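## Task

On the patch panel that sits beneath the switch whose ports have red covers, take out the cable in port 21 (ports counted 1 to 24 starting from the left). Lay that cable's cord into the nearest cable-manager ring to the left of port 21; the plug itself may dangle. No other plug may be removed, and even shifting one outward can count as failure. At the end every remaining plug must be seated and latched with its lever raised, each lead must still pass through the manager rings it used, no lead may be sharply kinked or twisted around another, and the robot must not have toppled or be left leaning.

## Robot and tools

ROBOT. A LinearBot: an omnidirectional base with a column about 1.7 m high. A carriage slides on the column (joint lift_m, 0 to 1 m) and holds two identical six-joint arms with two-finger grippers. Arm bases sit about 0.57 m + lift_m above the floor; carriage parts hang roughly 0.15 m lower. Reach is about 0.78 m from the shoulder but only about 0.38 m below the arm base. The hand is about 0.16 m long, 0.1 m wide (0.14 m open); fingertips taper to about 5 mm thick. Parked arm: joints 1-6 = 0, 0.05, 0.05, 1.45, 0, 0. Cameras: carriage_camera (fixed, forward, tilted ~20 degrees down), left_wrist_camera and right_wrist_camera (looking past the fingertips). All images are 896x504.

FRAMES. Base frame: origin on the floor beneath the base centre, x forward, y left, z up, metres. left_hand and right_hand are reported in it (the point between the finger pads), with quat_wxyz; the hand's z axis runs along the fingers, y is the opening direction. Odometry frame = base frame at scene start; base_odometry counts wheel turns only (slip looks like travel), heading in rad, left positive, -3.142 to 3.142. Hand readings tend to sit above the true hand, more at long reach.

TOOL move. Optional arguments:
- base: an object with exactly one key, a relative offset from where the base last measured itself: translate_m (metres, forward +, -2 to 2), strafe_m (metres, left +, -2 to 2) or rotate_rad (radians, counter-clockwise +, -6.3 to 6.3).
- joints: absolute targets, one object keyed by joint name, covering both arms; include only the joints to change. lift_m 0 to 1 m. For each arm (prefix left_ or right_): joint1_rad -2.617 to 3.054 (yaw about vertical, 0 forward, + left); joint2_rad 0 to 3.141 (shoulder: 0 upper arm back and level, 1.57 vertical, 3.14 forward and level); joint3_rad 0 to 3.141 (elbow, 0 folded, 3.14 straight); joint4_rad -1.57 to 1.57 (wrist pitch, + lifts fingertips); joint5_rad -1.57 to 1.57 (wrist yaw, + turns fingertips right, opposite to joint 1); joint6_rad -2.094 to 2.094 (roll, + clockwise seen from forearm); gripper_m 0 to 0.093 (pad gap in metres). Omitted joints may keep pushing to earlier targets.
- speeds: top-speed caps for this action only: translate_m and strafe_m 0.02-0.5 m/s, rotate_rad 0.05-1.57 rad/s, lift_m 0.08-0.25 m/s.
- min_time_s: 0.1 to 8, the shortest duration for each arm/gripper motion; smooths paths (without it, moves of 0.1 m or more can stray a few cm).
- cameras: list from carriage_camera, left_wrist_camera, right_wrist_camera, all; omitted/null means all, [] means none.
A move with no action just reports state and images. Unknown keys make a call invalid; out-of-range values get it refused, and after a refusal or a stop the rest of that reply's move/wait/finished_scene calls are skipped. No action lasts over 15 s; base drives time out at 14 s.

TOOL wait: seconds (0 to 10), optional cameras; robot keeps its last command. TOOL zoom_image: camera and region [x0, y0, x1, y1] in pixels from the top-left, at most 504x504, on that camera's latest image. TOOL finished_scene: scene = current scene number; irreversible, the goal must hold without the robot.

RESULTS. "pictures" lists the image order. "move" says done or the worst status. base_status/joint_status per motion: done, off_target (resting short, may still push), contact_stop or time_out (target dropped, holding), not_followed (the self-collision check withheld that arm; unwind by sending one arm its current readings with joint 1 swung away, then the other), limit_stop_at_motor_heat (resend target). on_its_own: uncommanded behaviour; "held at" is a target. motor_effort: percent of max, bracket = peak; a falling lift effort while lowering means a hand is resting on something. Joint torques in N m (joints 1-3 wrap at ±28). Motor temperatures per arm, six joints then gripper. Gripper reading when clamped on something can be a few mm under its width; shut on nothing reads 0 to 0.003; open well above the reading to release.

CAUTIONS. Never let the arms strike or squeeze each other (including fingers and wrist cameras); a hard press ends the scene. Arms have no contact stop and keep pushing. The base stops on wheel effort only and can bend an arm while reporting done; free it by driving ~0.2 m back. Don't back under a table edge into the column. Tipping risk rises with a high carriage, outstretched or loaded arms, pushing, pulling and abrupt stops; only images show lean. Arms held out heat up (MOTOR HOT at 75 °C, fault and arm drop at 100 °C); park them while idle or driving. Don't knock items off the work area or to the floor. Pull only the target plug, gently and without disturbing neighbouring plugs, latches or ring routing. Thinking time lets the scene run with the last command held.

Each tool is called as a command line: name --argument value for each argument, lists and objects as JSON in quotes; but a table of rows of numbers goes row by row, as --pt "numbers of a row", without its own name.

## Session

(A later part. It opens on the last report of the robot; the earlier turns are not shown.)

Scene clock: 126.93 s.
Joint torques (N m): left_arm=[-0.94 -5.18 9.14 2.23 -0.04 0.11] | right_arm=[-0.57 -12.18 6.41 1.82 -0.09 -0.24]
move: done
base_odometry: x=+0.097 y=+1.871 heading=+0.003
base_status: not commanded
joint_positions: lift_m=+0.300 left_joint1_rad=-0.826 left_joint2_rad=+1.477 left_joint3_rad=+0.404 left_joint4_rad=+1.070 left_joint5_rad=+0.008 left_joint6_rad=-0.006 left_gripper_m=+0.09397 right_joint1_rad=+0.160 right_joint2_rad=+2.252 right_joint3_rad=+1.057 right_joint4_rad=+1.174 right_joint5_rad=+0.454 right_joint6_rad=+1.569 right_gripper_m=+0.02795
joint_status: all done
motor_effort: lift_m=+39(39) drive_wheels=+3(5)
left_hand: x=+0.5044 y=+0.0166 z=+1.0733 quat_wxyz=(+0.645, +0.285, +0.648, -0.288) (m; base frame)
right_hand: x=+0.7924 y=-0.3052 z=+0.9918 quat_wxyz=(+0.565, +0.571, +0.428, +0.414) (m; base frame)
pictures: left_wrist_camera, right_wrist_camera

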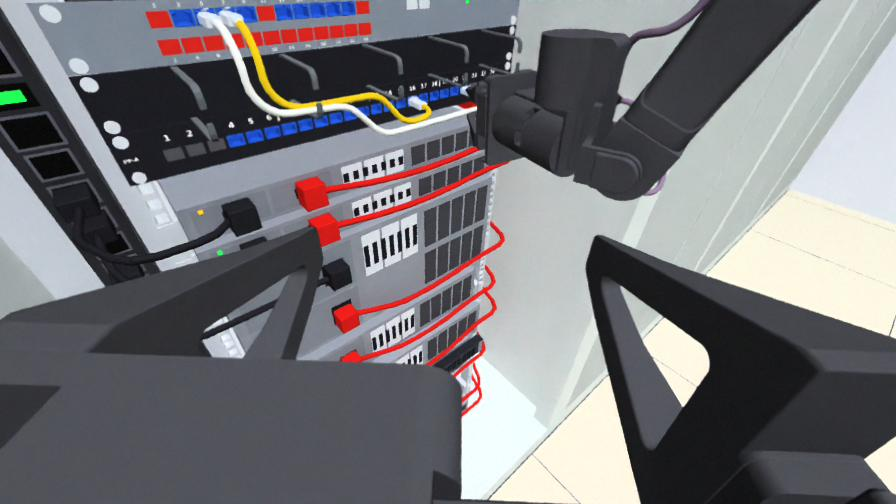

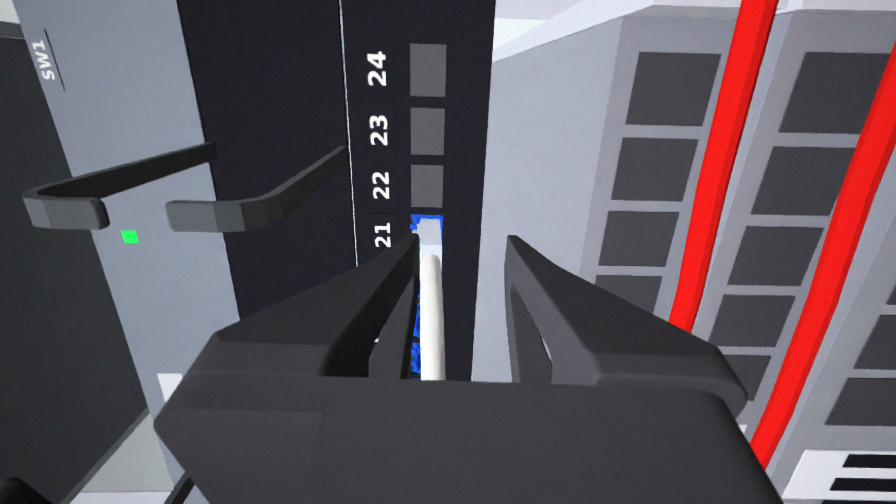

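move --base '{"translate_m": -0.035}' --speeds '{"translate_m": 0.03}' --cameras '["left_wrist_camera","right_wrist_camera"]'

zoom_image --camera "right_wrist_camera" --region '[360, 130, 520, 290]'

zoom_image --camera "left_wrist_camera" --region '[400, 60, 520, 140]'

Scene clock: 128.87 s.
Joint torques (N m): left_arm=[-0.68 -5.19 8.95 2.25 0 0.12] | right_arm=[-0.65 -12.14 6.43 1.89 -0.04 -0.23]
move: done
base_odometry: x=+0.062 y=+1.870 heading=+0.003
base_status: done
joint_positions: lift_m=+0.300 left_joint1_rad=-0.828 left_joint2_rad=+1.477 left_joint3_rad=+0.404 left_joint4_rad=+1.070 left_joint5_rad=+0.007 left_joint6_rad=-0.006 left_gripper_m=+0.09397 right_joint1_rad=+0.160 right_joint2_rad=+2.252 right_joint3_rad=+1.057 right_joint4_rad=+1.164 right_joint5_rad=+0.450 right_joint6_rad=+1.569 right_gripper_m=+0.02795
joint_status: not commanded
motor_effort: lift_m=+39(39) drive_wheels=+2(13)
left_hand: x=+0.5041 y=+0.0164 z=+1.0731 quat_wxyz=(+0.645, +0.285, +0.648, -0.288) (m; base frame)
right_hand: x=+0.7925 y=-0.3044 z=+0.9896 quat_wxyz=(+0.562, +0.572, +0.433, +0.412) (m; base frame)
pictures: left_wrist_camera, right_wrist_camera

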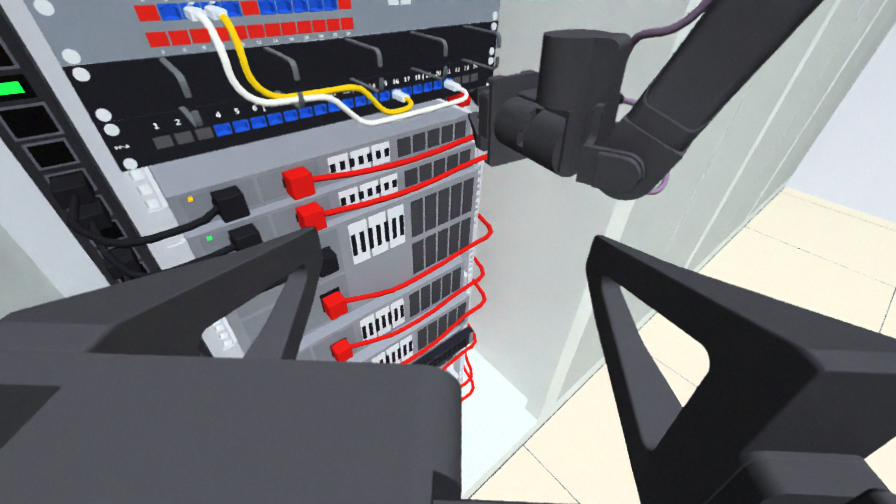

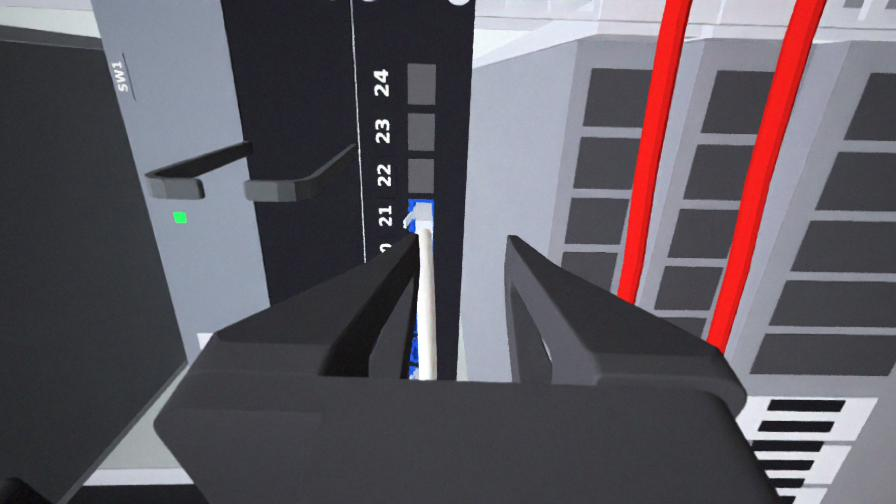

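Scaled by 3.150 from the camera's 896x504 image, which has a finer 1280x720 frame.

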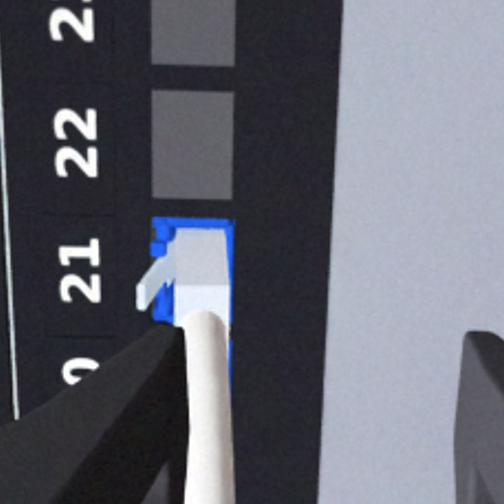

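Scaled by 4.200 from the camera's 896x504 image, which has a finer 1280x720 frame.

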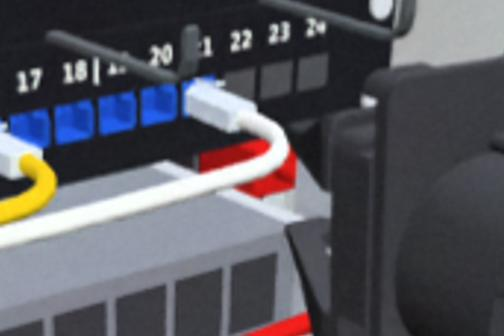

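move --joints '{"right_joint1_rad":0.172,"right_joint2_rad":2.15,"right_joint3_rad":1.0,"right_joint4_rad":1.147,"right_joint5_rad":0.461,"right_joint6_rad":1.571,"right_gripper_m":0.035}' --min_time_s 2 --cameras '[]'

move --joints '{"right_joint1_rad":0.172,"right_joint2_rad":2.243,"right_joint3_rad":1.0684,"right_joint4_rad":1.147,"right_joint5_rad":0.461,"right_joint6_rad":1.571,"right_gripper_m":0.035}' --min_time_s 2 --cameras '["right_wrist_camera"]'

zoom_image --camera "right_wrist_camera" --region '[360, 130, 560, 330]'

Scene clock: 132.20 s.
Joint torques (N m): left_arm=[-0.75 -5.18 9.14 2.2 -0.06 0.09] | right_arm=[0.88 -13.91 4.71 1.95 0.13 -0.23]
move: done
base_odometry: x=+0.062 y=+1.870 heading=+0.003
base_status: not commanded
joint_positions: lift_m=+0.300 left_joint1_rad=-0.828 left_joint2_rad=+1.477 left_joint3_rad=+0.404 left_joint4_rad=+1.070 left_joint5_rad=+0.007 left_joint6_rad=-0.006 left_gripper_m=+0.09397 right_joint1_rad=+0.165 right_joint2_rad=+2.179 right_joint3_rad=+1.011 right_joint4_rad=+1.163 right_joint5_rad=+0.451 right_joint6_rad=+1.569 right_gripper_m=+0.03492
joint_status: all done
motor_effort: lift_m=+39(39) drive_wheels=+2(4)
left_hand: x=+0.5041 y=+0.0164 z=+1.0731 quat_wxyz=(+0.645, +0.285, +0.648, -0.288) (m; base frame)
right_hand: x=+0.7826 y=-0.3032 z=+1.0108 quat_wxyz=(+0.566, +0.567, +0.426, +0.421) (m; base frame)
pictures: none
No camera images: "cameras" was empty.

Scene clock: 134.50 s.
Joint torques (N m): left_arm=[-0.64 -5.07 9.11 2.27 0.01 0.13] | right_arm=[0.87 -9.76 7.16 1.95 0.13 -0.23]
move: done
base_odometry: x=+0.062 y=+1.870 heading=+0.003
base_status: not commanded
joint_positions: lift_m=+0.300 left_joint1_rad=-0.828 left_joint2_rad=+1.477 left_joint3_rad=+0.404 left_joint4_rad=+1.070 left_joint5_rad=+0.007 left_joint6_rad=-0.006 left_gripper_m=+0.09397 right_joint1_rad=+0.165 right_joint2_rad=+2.224 right_joint3_rad=+1.049 right_joint4_rad=+1.163 right_joint5_rad=+0.452 right_joint6_rad=+1.569 right_gripper_m=+0.03492
joint_status: all done
motor_effort: lift_m=+39(40) drive_wheels=+3(4)
left_hand: x=+0.5041 y=+0.0164 z=+1.0731 quat_wxyz=(+0.645, +0.285, +0.648, -0.288) (m; base frame)
right_hand: x=+0.7907 y=-0.3020 z=+1.0013 quat_wxyz=(+0.565, +0.568, +0.428, +0.419) (m; base frame)
pictures: right_wrist_camera

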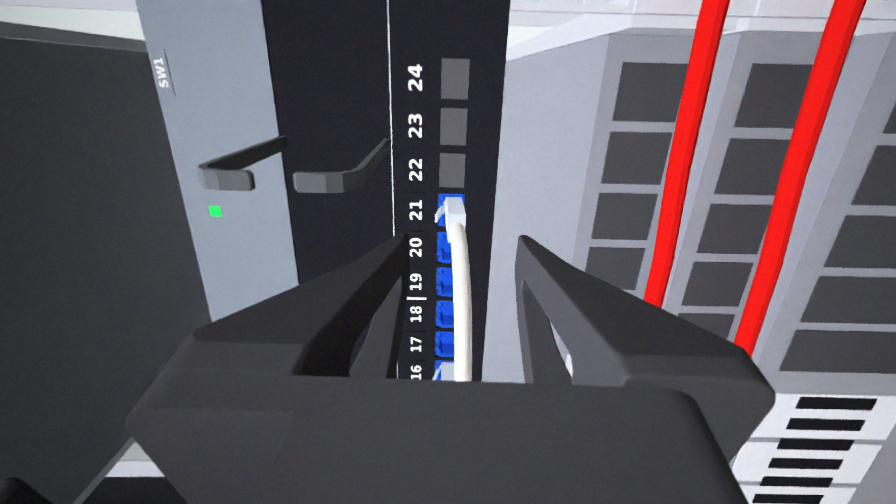

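Scaled by 2.520 from the camera's 896x504 image, which has a finer 1280x720 frame.

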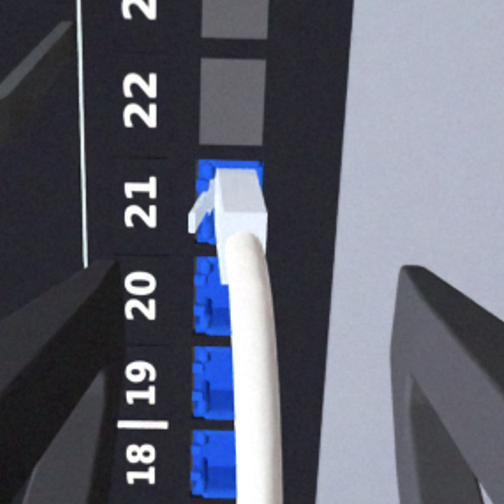

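move --base '{"translate_m": 0.033}' --speeds '{"translate_m": 0.04}' --cameras '["right_wrist_camera","left_wrist_camera"]'

zoom_image --camera "right_wrist_camera" --region '[380, 170, 540, 330]'

zoom_image --camera "left_wrist_camera" --region '[430, 70, 500, 120]'

Scene clock: 136.27 s.
Joint torques (N m): left_arm=[-0.59 -5.05 9.01 2.24 -0.02 0.14] | right_arm=[0.87 -10 7.15 1.98 0.12 -0.23]
move: done
base_odometry: x=+0.095 y=+1.871 heading=+0.003
base_status: done
joint_positions: lift_m=+0.300 left_joint1_rad=-0.829 left_joint2_rad=+1.477 left_joint3_rad=+0.404 left_joint4_rad=+1.069 left_joint5_rad=+0.006 left_joint6_rad=-0.006 left_gripper_m=+0.09397 right_joint1_rad=+0.165 right_joint2_rad=+2.226 right_joint3_rad=+1.050 right_joint4_rad=+1.161 right_joint5_rad=+0.452 right_joint6_rad=+1.569 right_gripper_m=+0.03492
joint_status: not commanded
motor_effort: lift_m=+39(39) drive_wheels=+2(11)
left_hand: x=+0.5037 y=+0.0160 z=+1.0730 quat_wxyz=(+0.644, +0.285, +0.648, -0.288) (m; base frame)
right_hand: x=+0.7908 y=-0.3021 z=+1.0001 quat_wxyz=(+0.564, +0.569, +0.429, +0.418) (m; base frame)
pictures: left_wrist_camera, right_wrist_camera

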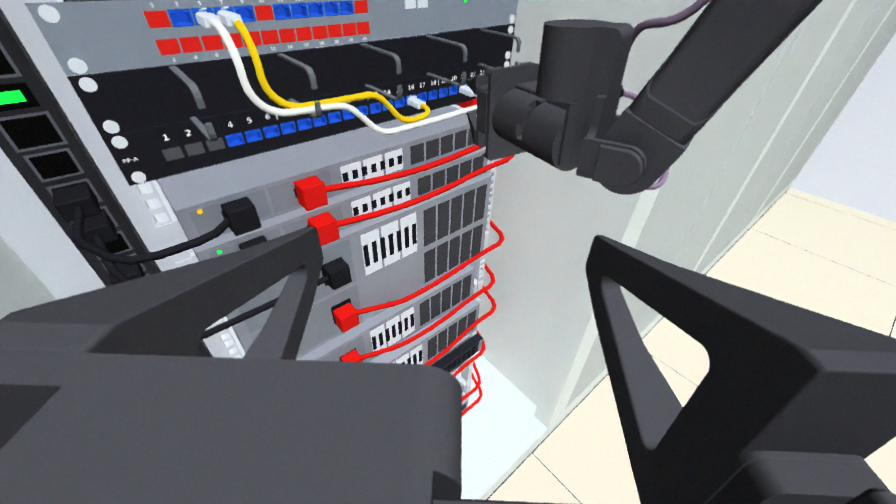

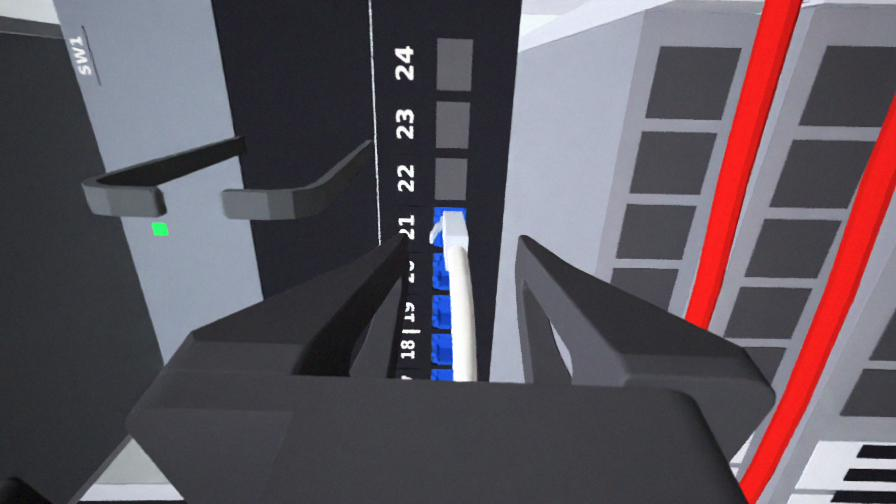

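Scaled by 3.150 from the camera's 896x504 image, which has a finer 1280x720 frame.

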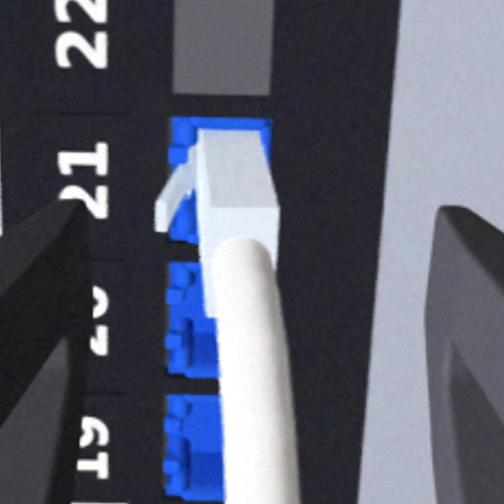

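Scaled by 7.200 from the camera's 896x504 image, which has a finer 1280x720 frame.

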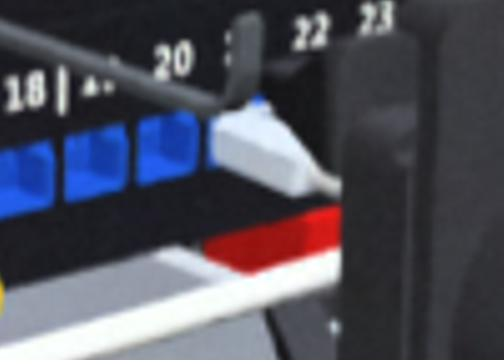

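move --joints '{"right_gripper_m":0.018}' --min_time_s 1 --cameras '["right_wrist_camera","left_wrist_camera"]'

zoom_image --camera "right_wrist_camera" --region '[380, 170, 540, 330]'

zoom_image --camera "left_wrist_camera" --region '[430, 70, 500, 120]'

move --joints '{"right_gripper_m":0.011}' --min_time_s 1 --cameras '["right_wrist_camera","left_wrist_camera"]'

zoom_image --camera "right_wrist_camera" --region '[380, 170, 540, 330]'

zoom_image --camera "left_wrist_camera" --region '[430, 70, 500, 120]'

Scene clock: 138.03 s.
Joint torques (N m): left_arm=[-0.75 -5.22 9.01 2.24 -0.02 0.15] | right_arm=[0.87 -9.96 7.15 1.97 0.12 -0.23]
move: done
base_odometry: x=+0.095 y=+1.871 heading=+0.003
base_status: not commanded
joint_positions: lift_m=+0.300 left_joint1_rad=-0.829 left_joint2_rad=+1.477 left_joint3_rad=+0.404 left_joint4_rad=+1.069 left_joint5_rad=+0.006 left_joint6_rad=-0.006 left_gripper_m=+0.09397 right_joint1_rad=+0.165 right_joint2_rad=+2.226 right_joint3_rad=+1.050 right_joint4_rad=+1.161 right_joint5_rad=+0.452 right_joint6_rad=+1.569 right_gripper_m=+0.01809
joint_status: all done
motor_effort: lift_m=+39(39) drive_wheels=-3(4)
left_hand: x=+0.5037 y=+0.0160 z=+1.0730 quat_wxyz=(+0.644, +0.285, +0.648, -0.288) (m; base frame)
right_hand: x=+0.7908 y=-0.3021 z=+1.0000 quat_wxyz=(+0.564, +0.569, +0.429, +0.418) (m; base frame)
pictures: left_wrist_camera, right_wrist_camera

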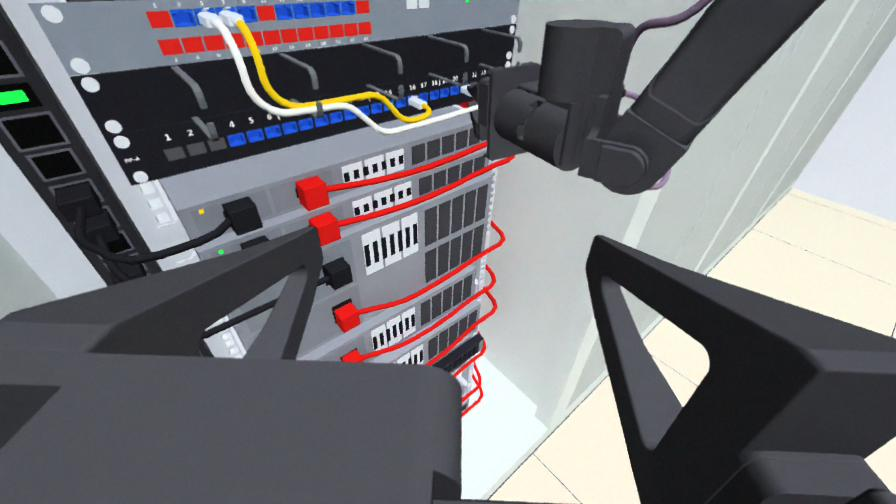

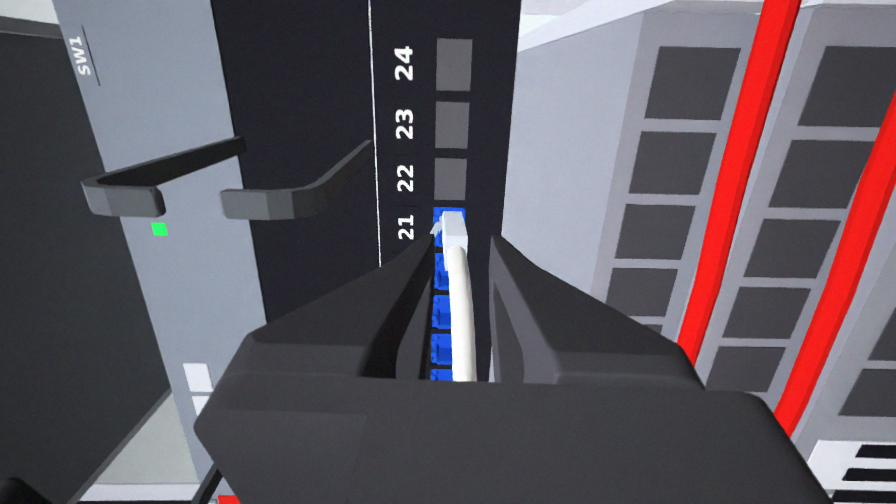

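Scaled by 3.150 from the camera's 896x504 image, which has a finer 1280x720 frame.

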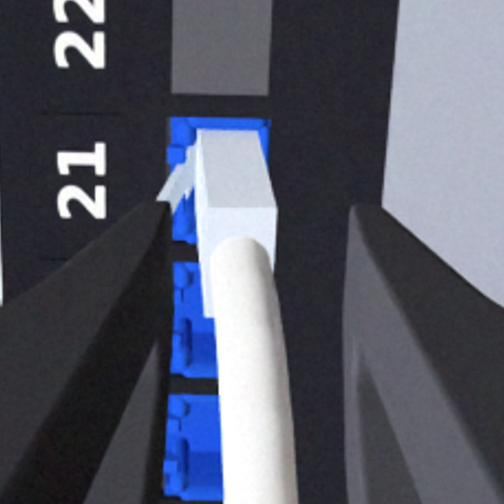

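Scaled by 7.200 from the camera's 896x504 image, which has a finer 1280x720 frame.

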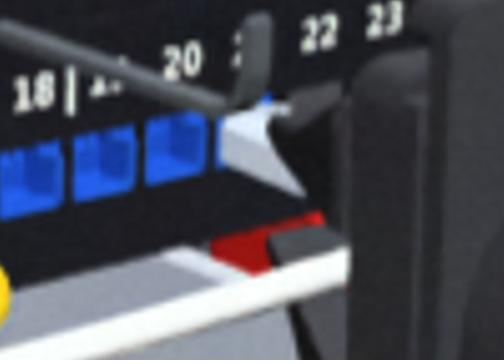

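Scene clock: 139.33 s.
Joint torques (N m): left_arm=[-0.58 -5.2 8.98 2.23 -0.03 0.11] | right_arm=[0.88 -9.95 7.16 1.98 0.12 -0.24]
move: done
base_odometry: x=+0.095 y=+1.871 heading=+0.003
base_status: not commanded
joint_positions: lift_m=+0.300 left_joint1_rad=-0.829 left_joint2_rad=+1.477 left_joint3_rad=+0.404 left_joint4_rad=+1.069 left_joint5_rad=+0.006 left_joint6_rad=-0.006 left_gripper_m=+0.09397 right_joint1_rad=+0.165 right_joint2_rad=+2.226 right_joint3_rad=+1.050 right_joint4_rad=+1.161 right_joint5_rad=+0.452 right_joint6_rad=+1.569 right_gripper_m=+0.01108
joint_status: all done
motor_effort: lift_m=+39(39) drive_wheels=-3(4)
left_hand: x=+0.5037 y=+0.0160 z=+1.0730 quat_wxyz=(+0.644, +0.285, +0.648, -0.288) (m; base frame)
right_hand: x=+0.7908 y=-0.3021 z=+1.0000 quat_wxyz=(+0.564, +0.569, +0.429, +0.418) (m; base frame)
pictures: left_wrist_camera, right_wrist_camera

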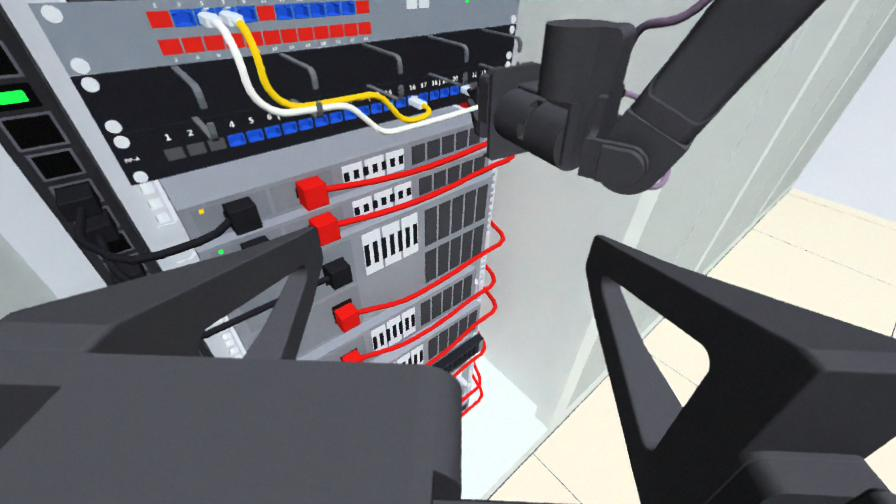

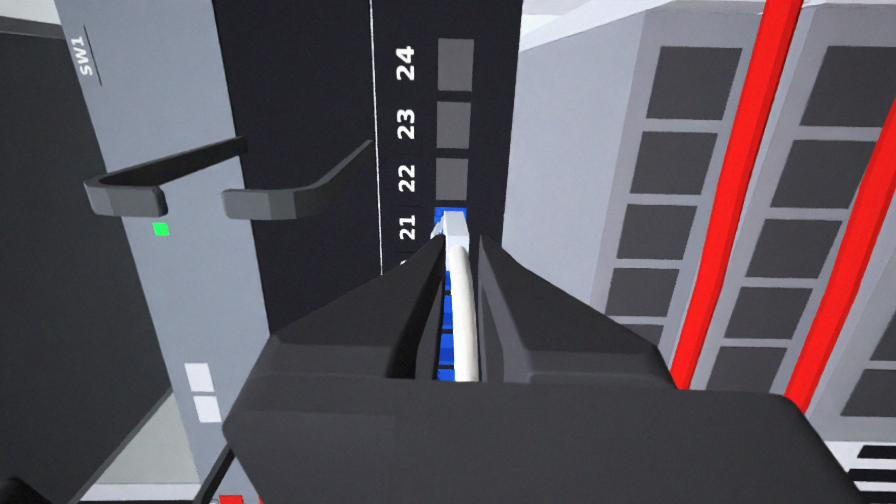

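Scaled by 3.150 from the camera's 896x504 image, which has a finer 1280x720 frame.

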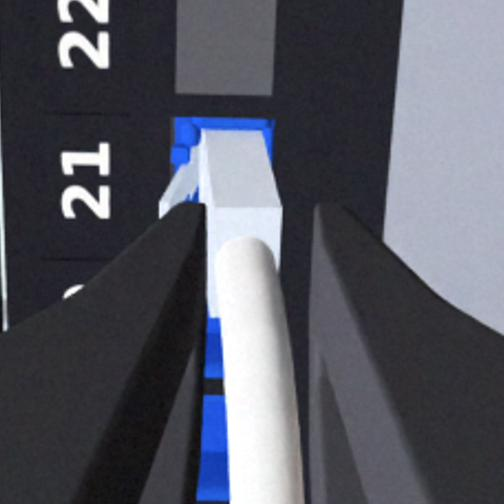

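Scaled by 7.200 from the camera's 896x504 image, which has a finer 1280x720 frame.

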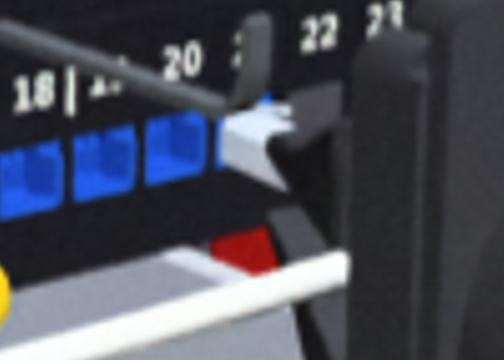

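move --joints '{"right_gripper_m":0.03}' --min_time_s 1 --cameras '[]'

move --base '{"translate_m": 0.012}' --speeds '{"translate_m": 0.03}' --cameras '["right_wrist_camera","left_wrist_camera"]'

zoom_image --camera "right_wrist_camera" --region '[380, 170, 540, 330]'

zoom_image --camera "left_wrist_camera" --region '[430, 70, 500, 120]'

Scene clock: 141.07 s.
Joint torques (N m): left_arm=[-0.54 -5.26 8.98 2.2 0 0.1] | right_arm=[0.88 -9.96 7.16 1.97 0.12 -0.23]
move: done
base_odometry: x=+0.095 y=+1.871 heading=+0.003
base_status: not commanded
joint_positions: lift_m=+0.300 left_joint1_rad=-0.829 left_joint2_rad=+1.477 left_joint3_rad=+0.404 left_joint4_rad=+1.069 left_joint5_rad=+0.006 left_joint6_rad=-0.006 left_gripper_m=+0.09397 right_joint1_rad=+0.165 right_joint2_rad=+2.226 right_joint3_rad=+1.050 right_joint4_rad=+1.161 right_joint5_rad=+0.452 right_joint6_rad=+1.569 right_gripper_m=+0.02992
joint_status: all done
motor_effort: lift_m=+39(39) drive_wheels=-3(4)
left_hand: x=+0.5037 y=+0.0160 z=+1.0730 quat_wxyz=(+0.644, +0.285, +0.648, -0.288) (m; base frame)
right_hand: x=+0.7908 y=-0.3021 z=+1.0000 quat_wxyz=(+0.564, +0.569, +0.429, +0.418) (m; base frame)
pictures: none
No camera images: "cameras" was empty.

Scene clock: 142.00 s.
Joint torques (N m): left_arm=[-0.65 -5.07 9.07 2.23 0.02 0.09] | right_arm=[0.88 -10.14 7.15 2 0.11 -0.24]
move: done
base_odometry: x=+0.107 y=+1.871 heading=+0.004
base_status: done
joint_positions: lift_m=+0.300 left_joint1_rad=-0.829 left_joint2_rad=+1.477 left_joint3_rad=+0.404 left_joint4_rad=+1.069 left_joint5_rad=+0.006 left_joint6_rad=-0.006 left_gripper_m=+0.09397 right_joint1_rad=+0.165 right_joint2_rad=+2.227 right_joint3_rad=+1.050 right_joint4_rad=+1.159 right_joint5_rad=+0.453 right_joint6_rad=+1.569 right_gripper_m=+0.02992
joint_status: not commanded
motor_effort: lift_m=+39(39) drive_wheels=+2(10)
left_hand: x=+0.5038 y=+0.0161 z=+1.0730 quat_wxyz=(+0.644, +0.285, +0.648, -0.288) (m; base frame)
right_hand: x=+0.7908 y=-0.3021 z=+0.9989 quat_wxyz=(+0.564, +0.569, +0.430, +0.417) (m; base frame)
pictures: left_wrist_camera, right_wrist_camera

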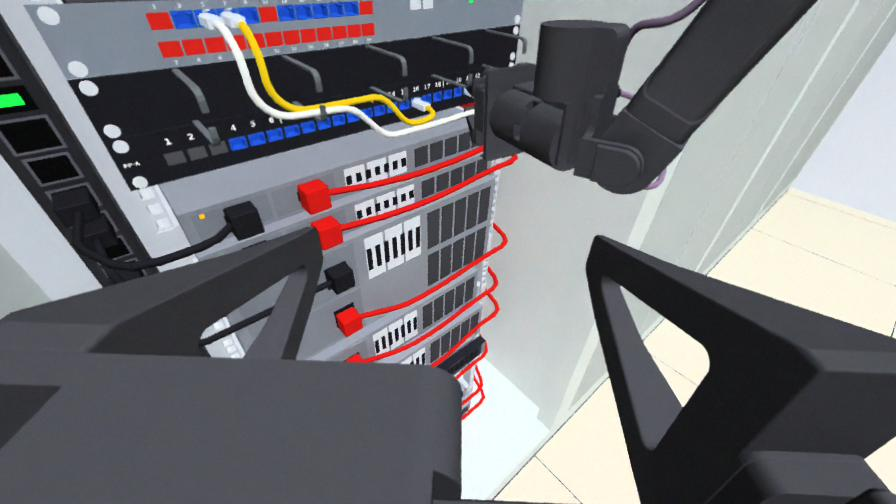

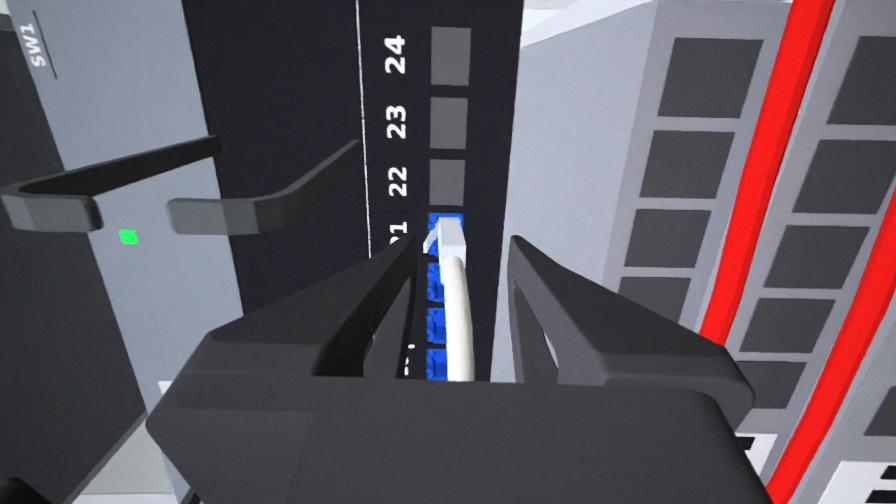

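Scaled by 3.150 from the camera's 896x504 image, which has a finer 1280x720 frame.

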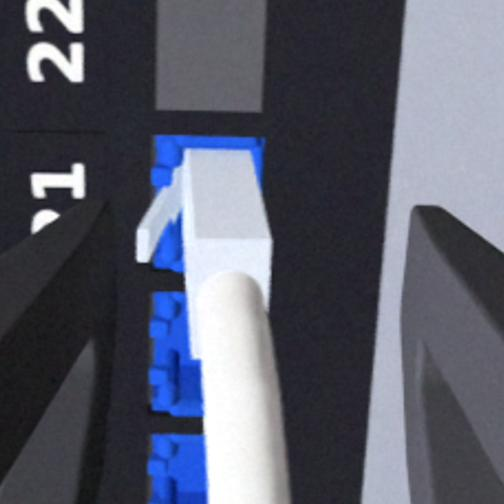

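Scaled by 7.200 from the camera's 896x504 image, which has a finer 1280x720 frame.

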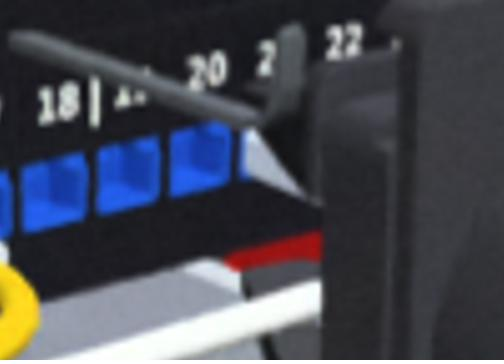

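move --joints '{"right_gripper_m":0.014}' --min_time_s 1.5 --cameras '["right_wrist_camera","left_wrist_camera"]'

zoom_image --camera "right_wrist_camera" --region '[380, 170, 540, 330]'

move --joints '{"right_gripper_m":0.002}' --min_time_s 1.5 --cameras '["right_wrist_camera","left_wrist_camera"]'

zoom_image --camera "right_wrist_camera" --region '[380, 170, 540, 330]'

zoom_image --camera "left_wrist_camera" --region '[430, 70, 500, 120]'

Scene clock: 144.17 s.
Joint torques (N m): left_arm=[-0.75 -5.12 8.96 2.24 -0.01 0.11] | right_arm=[0.88 -10.09 6.93 1.96 0.11 -0.23]
move: done
base_odometry: x=+0.107 y=+1.871 heading=+0.004
base_status: not commanded
joint_positions: lift_m=+0.300 left_joint1_rad=-0.829 left_joint2_rad=+1.477 left_joint3_rad=+0.404 left_joint4_rad=+1.069 left_joint5_rad=+0.006 left_joint6_rad=-0.006 left_gripper_m=+0.09397 right_joint1_rad=+0.165 right_joint2_rad=+2.227 right_joint3_rad=+1.053 right_joint4_rad=+1.161 right_joint5_rad=+0.455 right_joint6_rad=+1.569 right_gripper_m=+0.01409
joint_status: all done
motor_effort: lift_m=+39(39) drive_wheels=+2(4)
left_hand: x=+0.5038 y=+0.0161 z=+1.0730 quat_wxyz=(+0.644, +0.285, +0.648, -0.288) (m; base frame)
right_hand: x=+0.7913 y=-0.3024 z=+1.0005 quat_wxyz=(+0.565, +0.569, +0.428, +0.418) (m; base frame)
pictures: left_wrist_camera, right_wrist_camera

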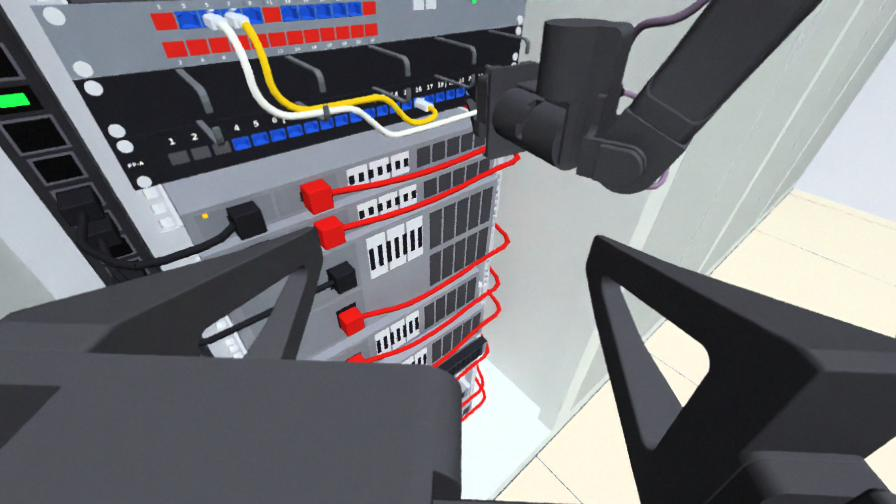

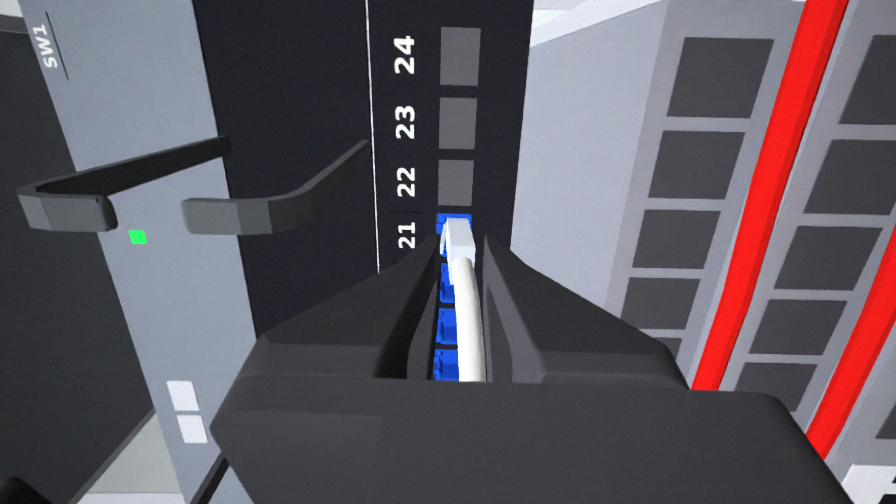

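Scaled by 3.150 from the camera's 896x504 image, which has a finer 1280x720 frame.

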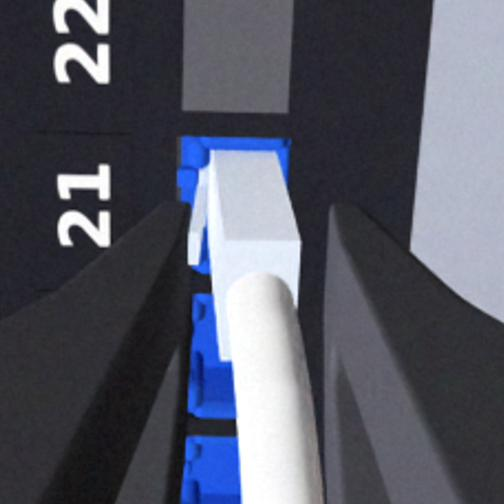

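Scene clock: 145.97 s.
Joint torques (N m): left_arm=[-0.61 -5.3 9.05 2.23 -0.01 0.13] | right_arm=[0.88 -10.06 6.84 1.87 0.06 -0.23]
move: done
base_odometry: x=+0.107 y=+1.871 heading=+0.004
base_status: not commanded
joint_positions: lift_m=+0.300 left_joint1_rad=-0.829 left_joint2_rad=+1.477 left_joint3_rad=+0.404 left_joint4_rad=+1.069 left_joint5_rad=+0.006 left_joint6_rad=-0.006 left_gripper_m=+0.09397 right_joint1_rad=+0.165 right_joint2_rad=+2.227 right_joint3_rad=+1.054 right_joint4_rad=+1.169 right_joint5_rad=+0.459 right_joint6_rad=+1.569 right_gripper_m=+0.00573
joint_status: all done
motor_effort: lift_m=+39(39) drive_wheels=+2(3)
left_hand: x=+0.5038 y=+0.0161 z=+1.0730 quat_wxyz=(+0.644, +0.285, +0.648, -0.288) (m; base frame)
right_hand: x=+0.7913 y=-0.3030 z=+1.0027 quat_wxyz=(+0.567, +0.568, +0.424, +0.419) (m; base frame)
pictures: left_wrist_camera, right_wrist_camera

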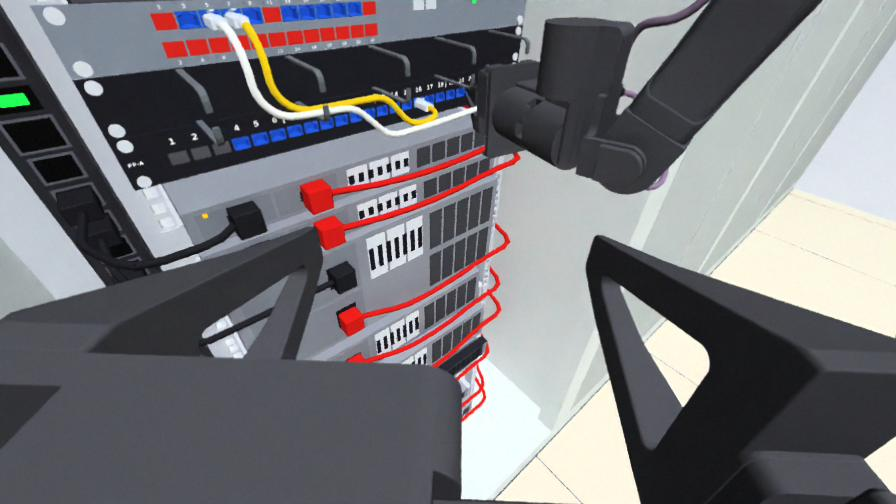

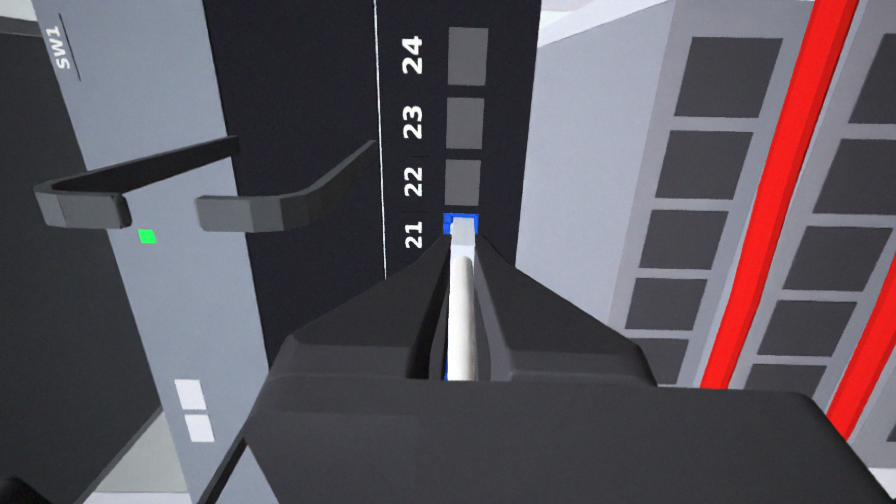

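Scaled by 3.150 from the camera's 896x504 image, which has a finer 1280x720 frame.

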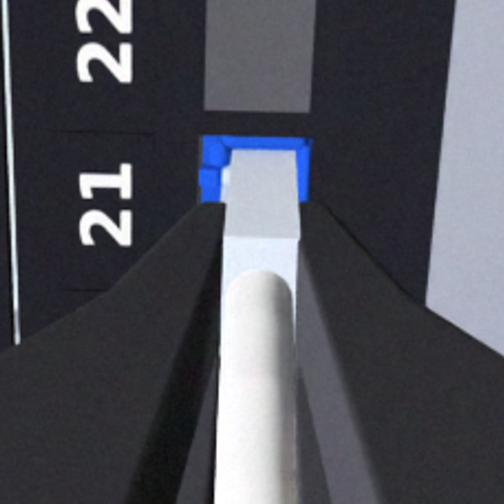

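Scaled by 7.200 from the camera's 896x504 image, which has a finer 1280x720 frame.

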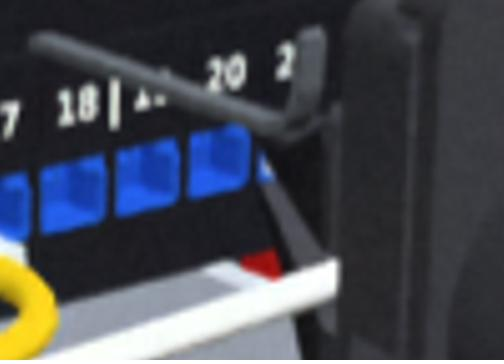

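Lever pressed this time. Pull.

move --base '{"translate_m": -0.04}' --speeds '{"translate_m": 0.04}' --cameras '["right_wrist_camera","left_wrist_camera"]'

zoom_image --camera "right_wrist_camera" --region '[380, 150, 540, 310]'

zoom_image --camera "left_wrist_camera" --region '[340, 40, 520, 140]'

Scene clock: 147.73 s.
Joint torques (N m): left_arm=[-0.72 -5.03 8.91 2.29 -0.03 0.12] | right_arm=[0.73 -10.86 5.04 2.05 0.13 -0.23]
move: done
base_odometry: x=+0.067 y=+1.871 heading=+0.003
base_status: done
joint_positions: lift_m=+0.300 left_joint1_rad=-0.829 left_joint2_rad=+1.477 left_joint3_rad=+0.404 left_joint4_rad=+1.069 left_joint5_rad=+0.005 left_joint6_rad=-0.006 left_gripper_m=+0.09397 right_joint1_rad=+0.166 right_joint2_rad=+2.233 right_joint3_rad=+1.076 right_joint4_rad=+1.152 right_joint5_rad=+0.451 right_joint6_rad=+1.569 right_gripper_m=+0.00572
joint_status: not commanded
motor_effort: lift_m=+39(39) drive_wheels=+4(12)
left_hand: x=+0.5039 y=+0.0161 z=+1.0730 quat_wxyz=(+0.645, +0.285, +0.648, -0.288) (m; base frame)
right_hand: x=+0.7961 y=-0.3004 z=+1.0041 quat_wxyz=(+0.565, +0.566, +0.426, +0.422) (m; base frame)
pictures: left_wrist_camera, right_wrist_camera

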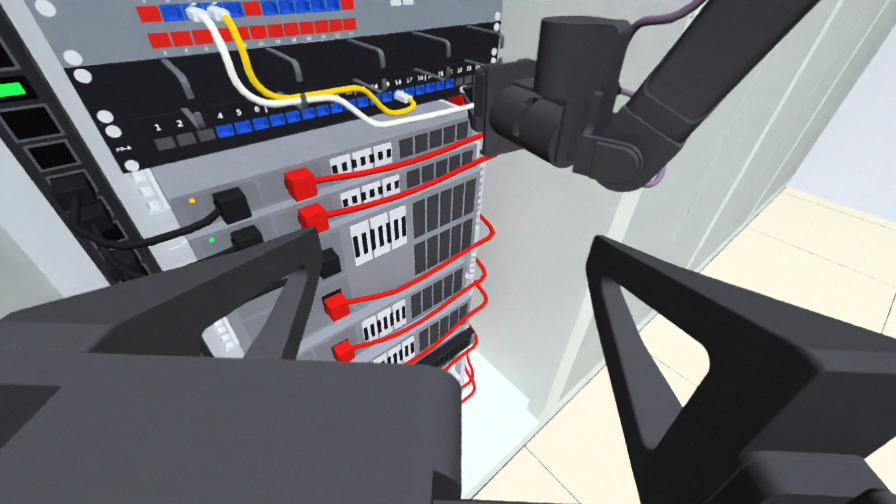

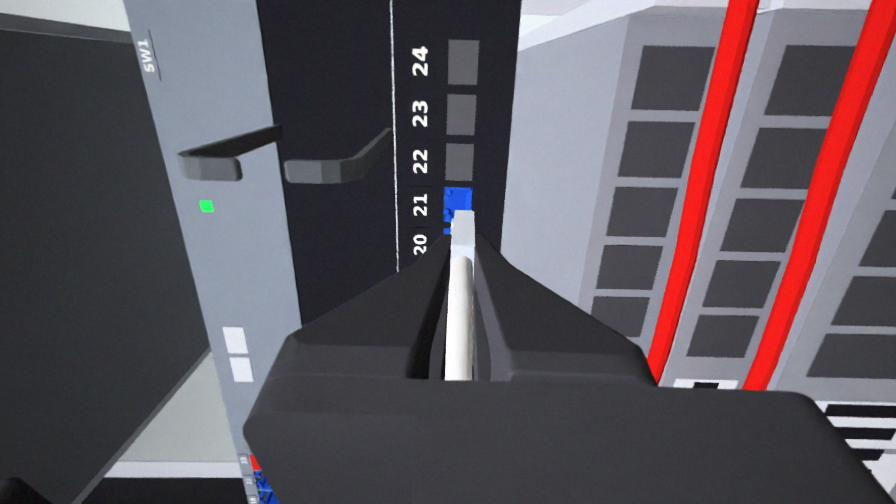

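Scaled by 3.150 from the camera's 896x504 image, which has a finer 1280x720 frame.

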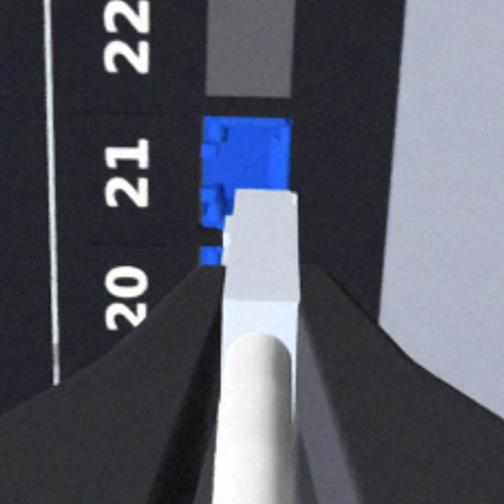

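Scaled by 2.800 from the camera's 896x504 image, which has a finer 1280x720 frame.

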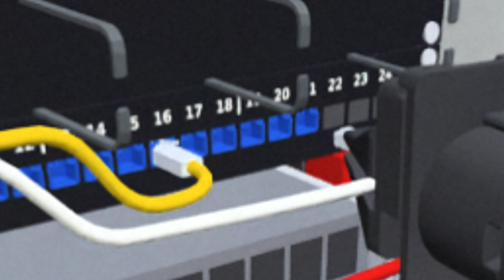

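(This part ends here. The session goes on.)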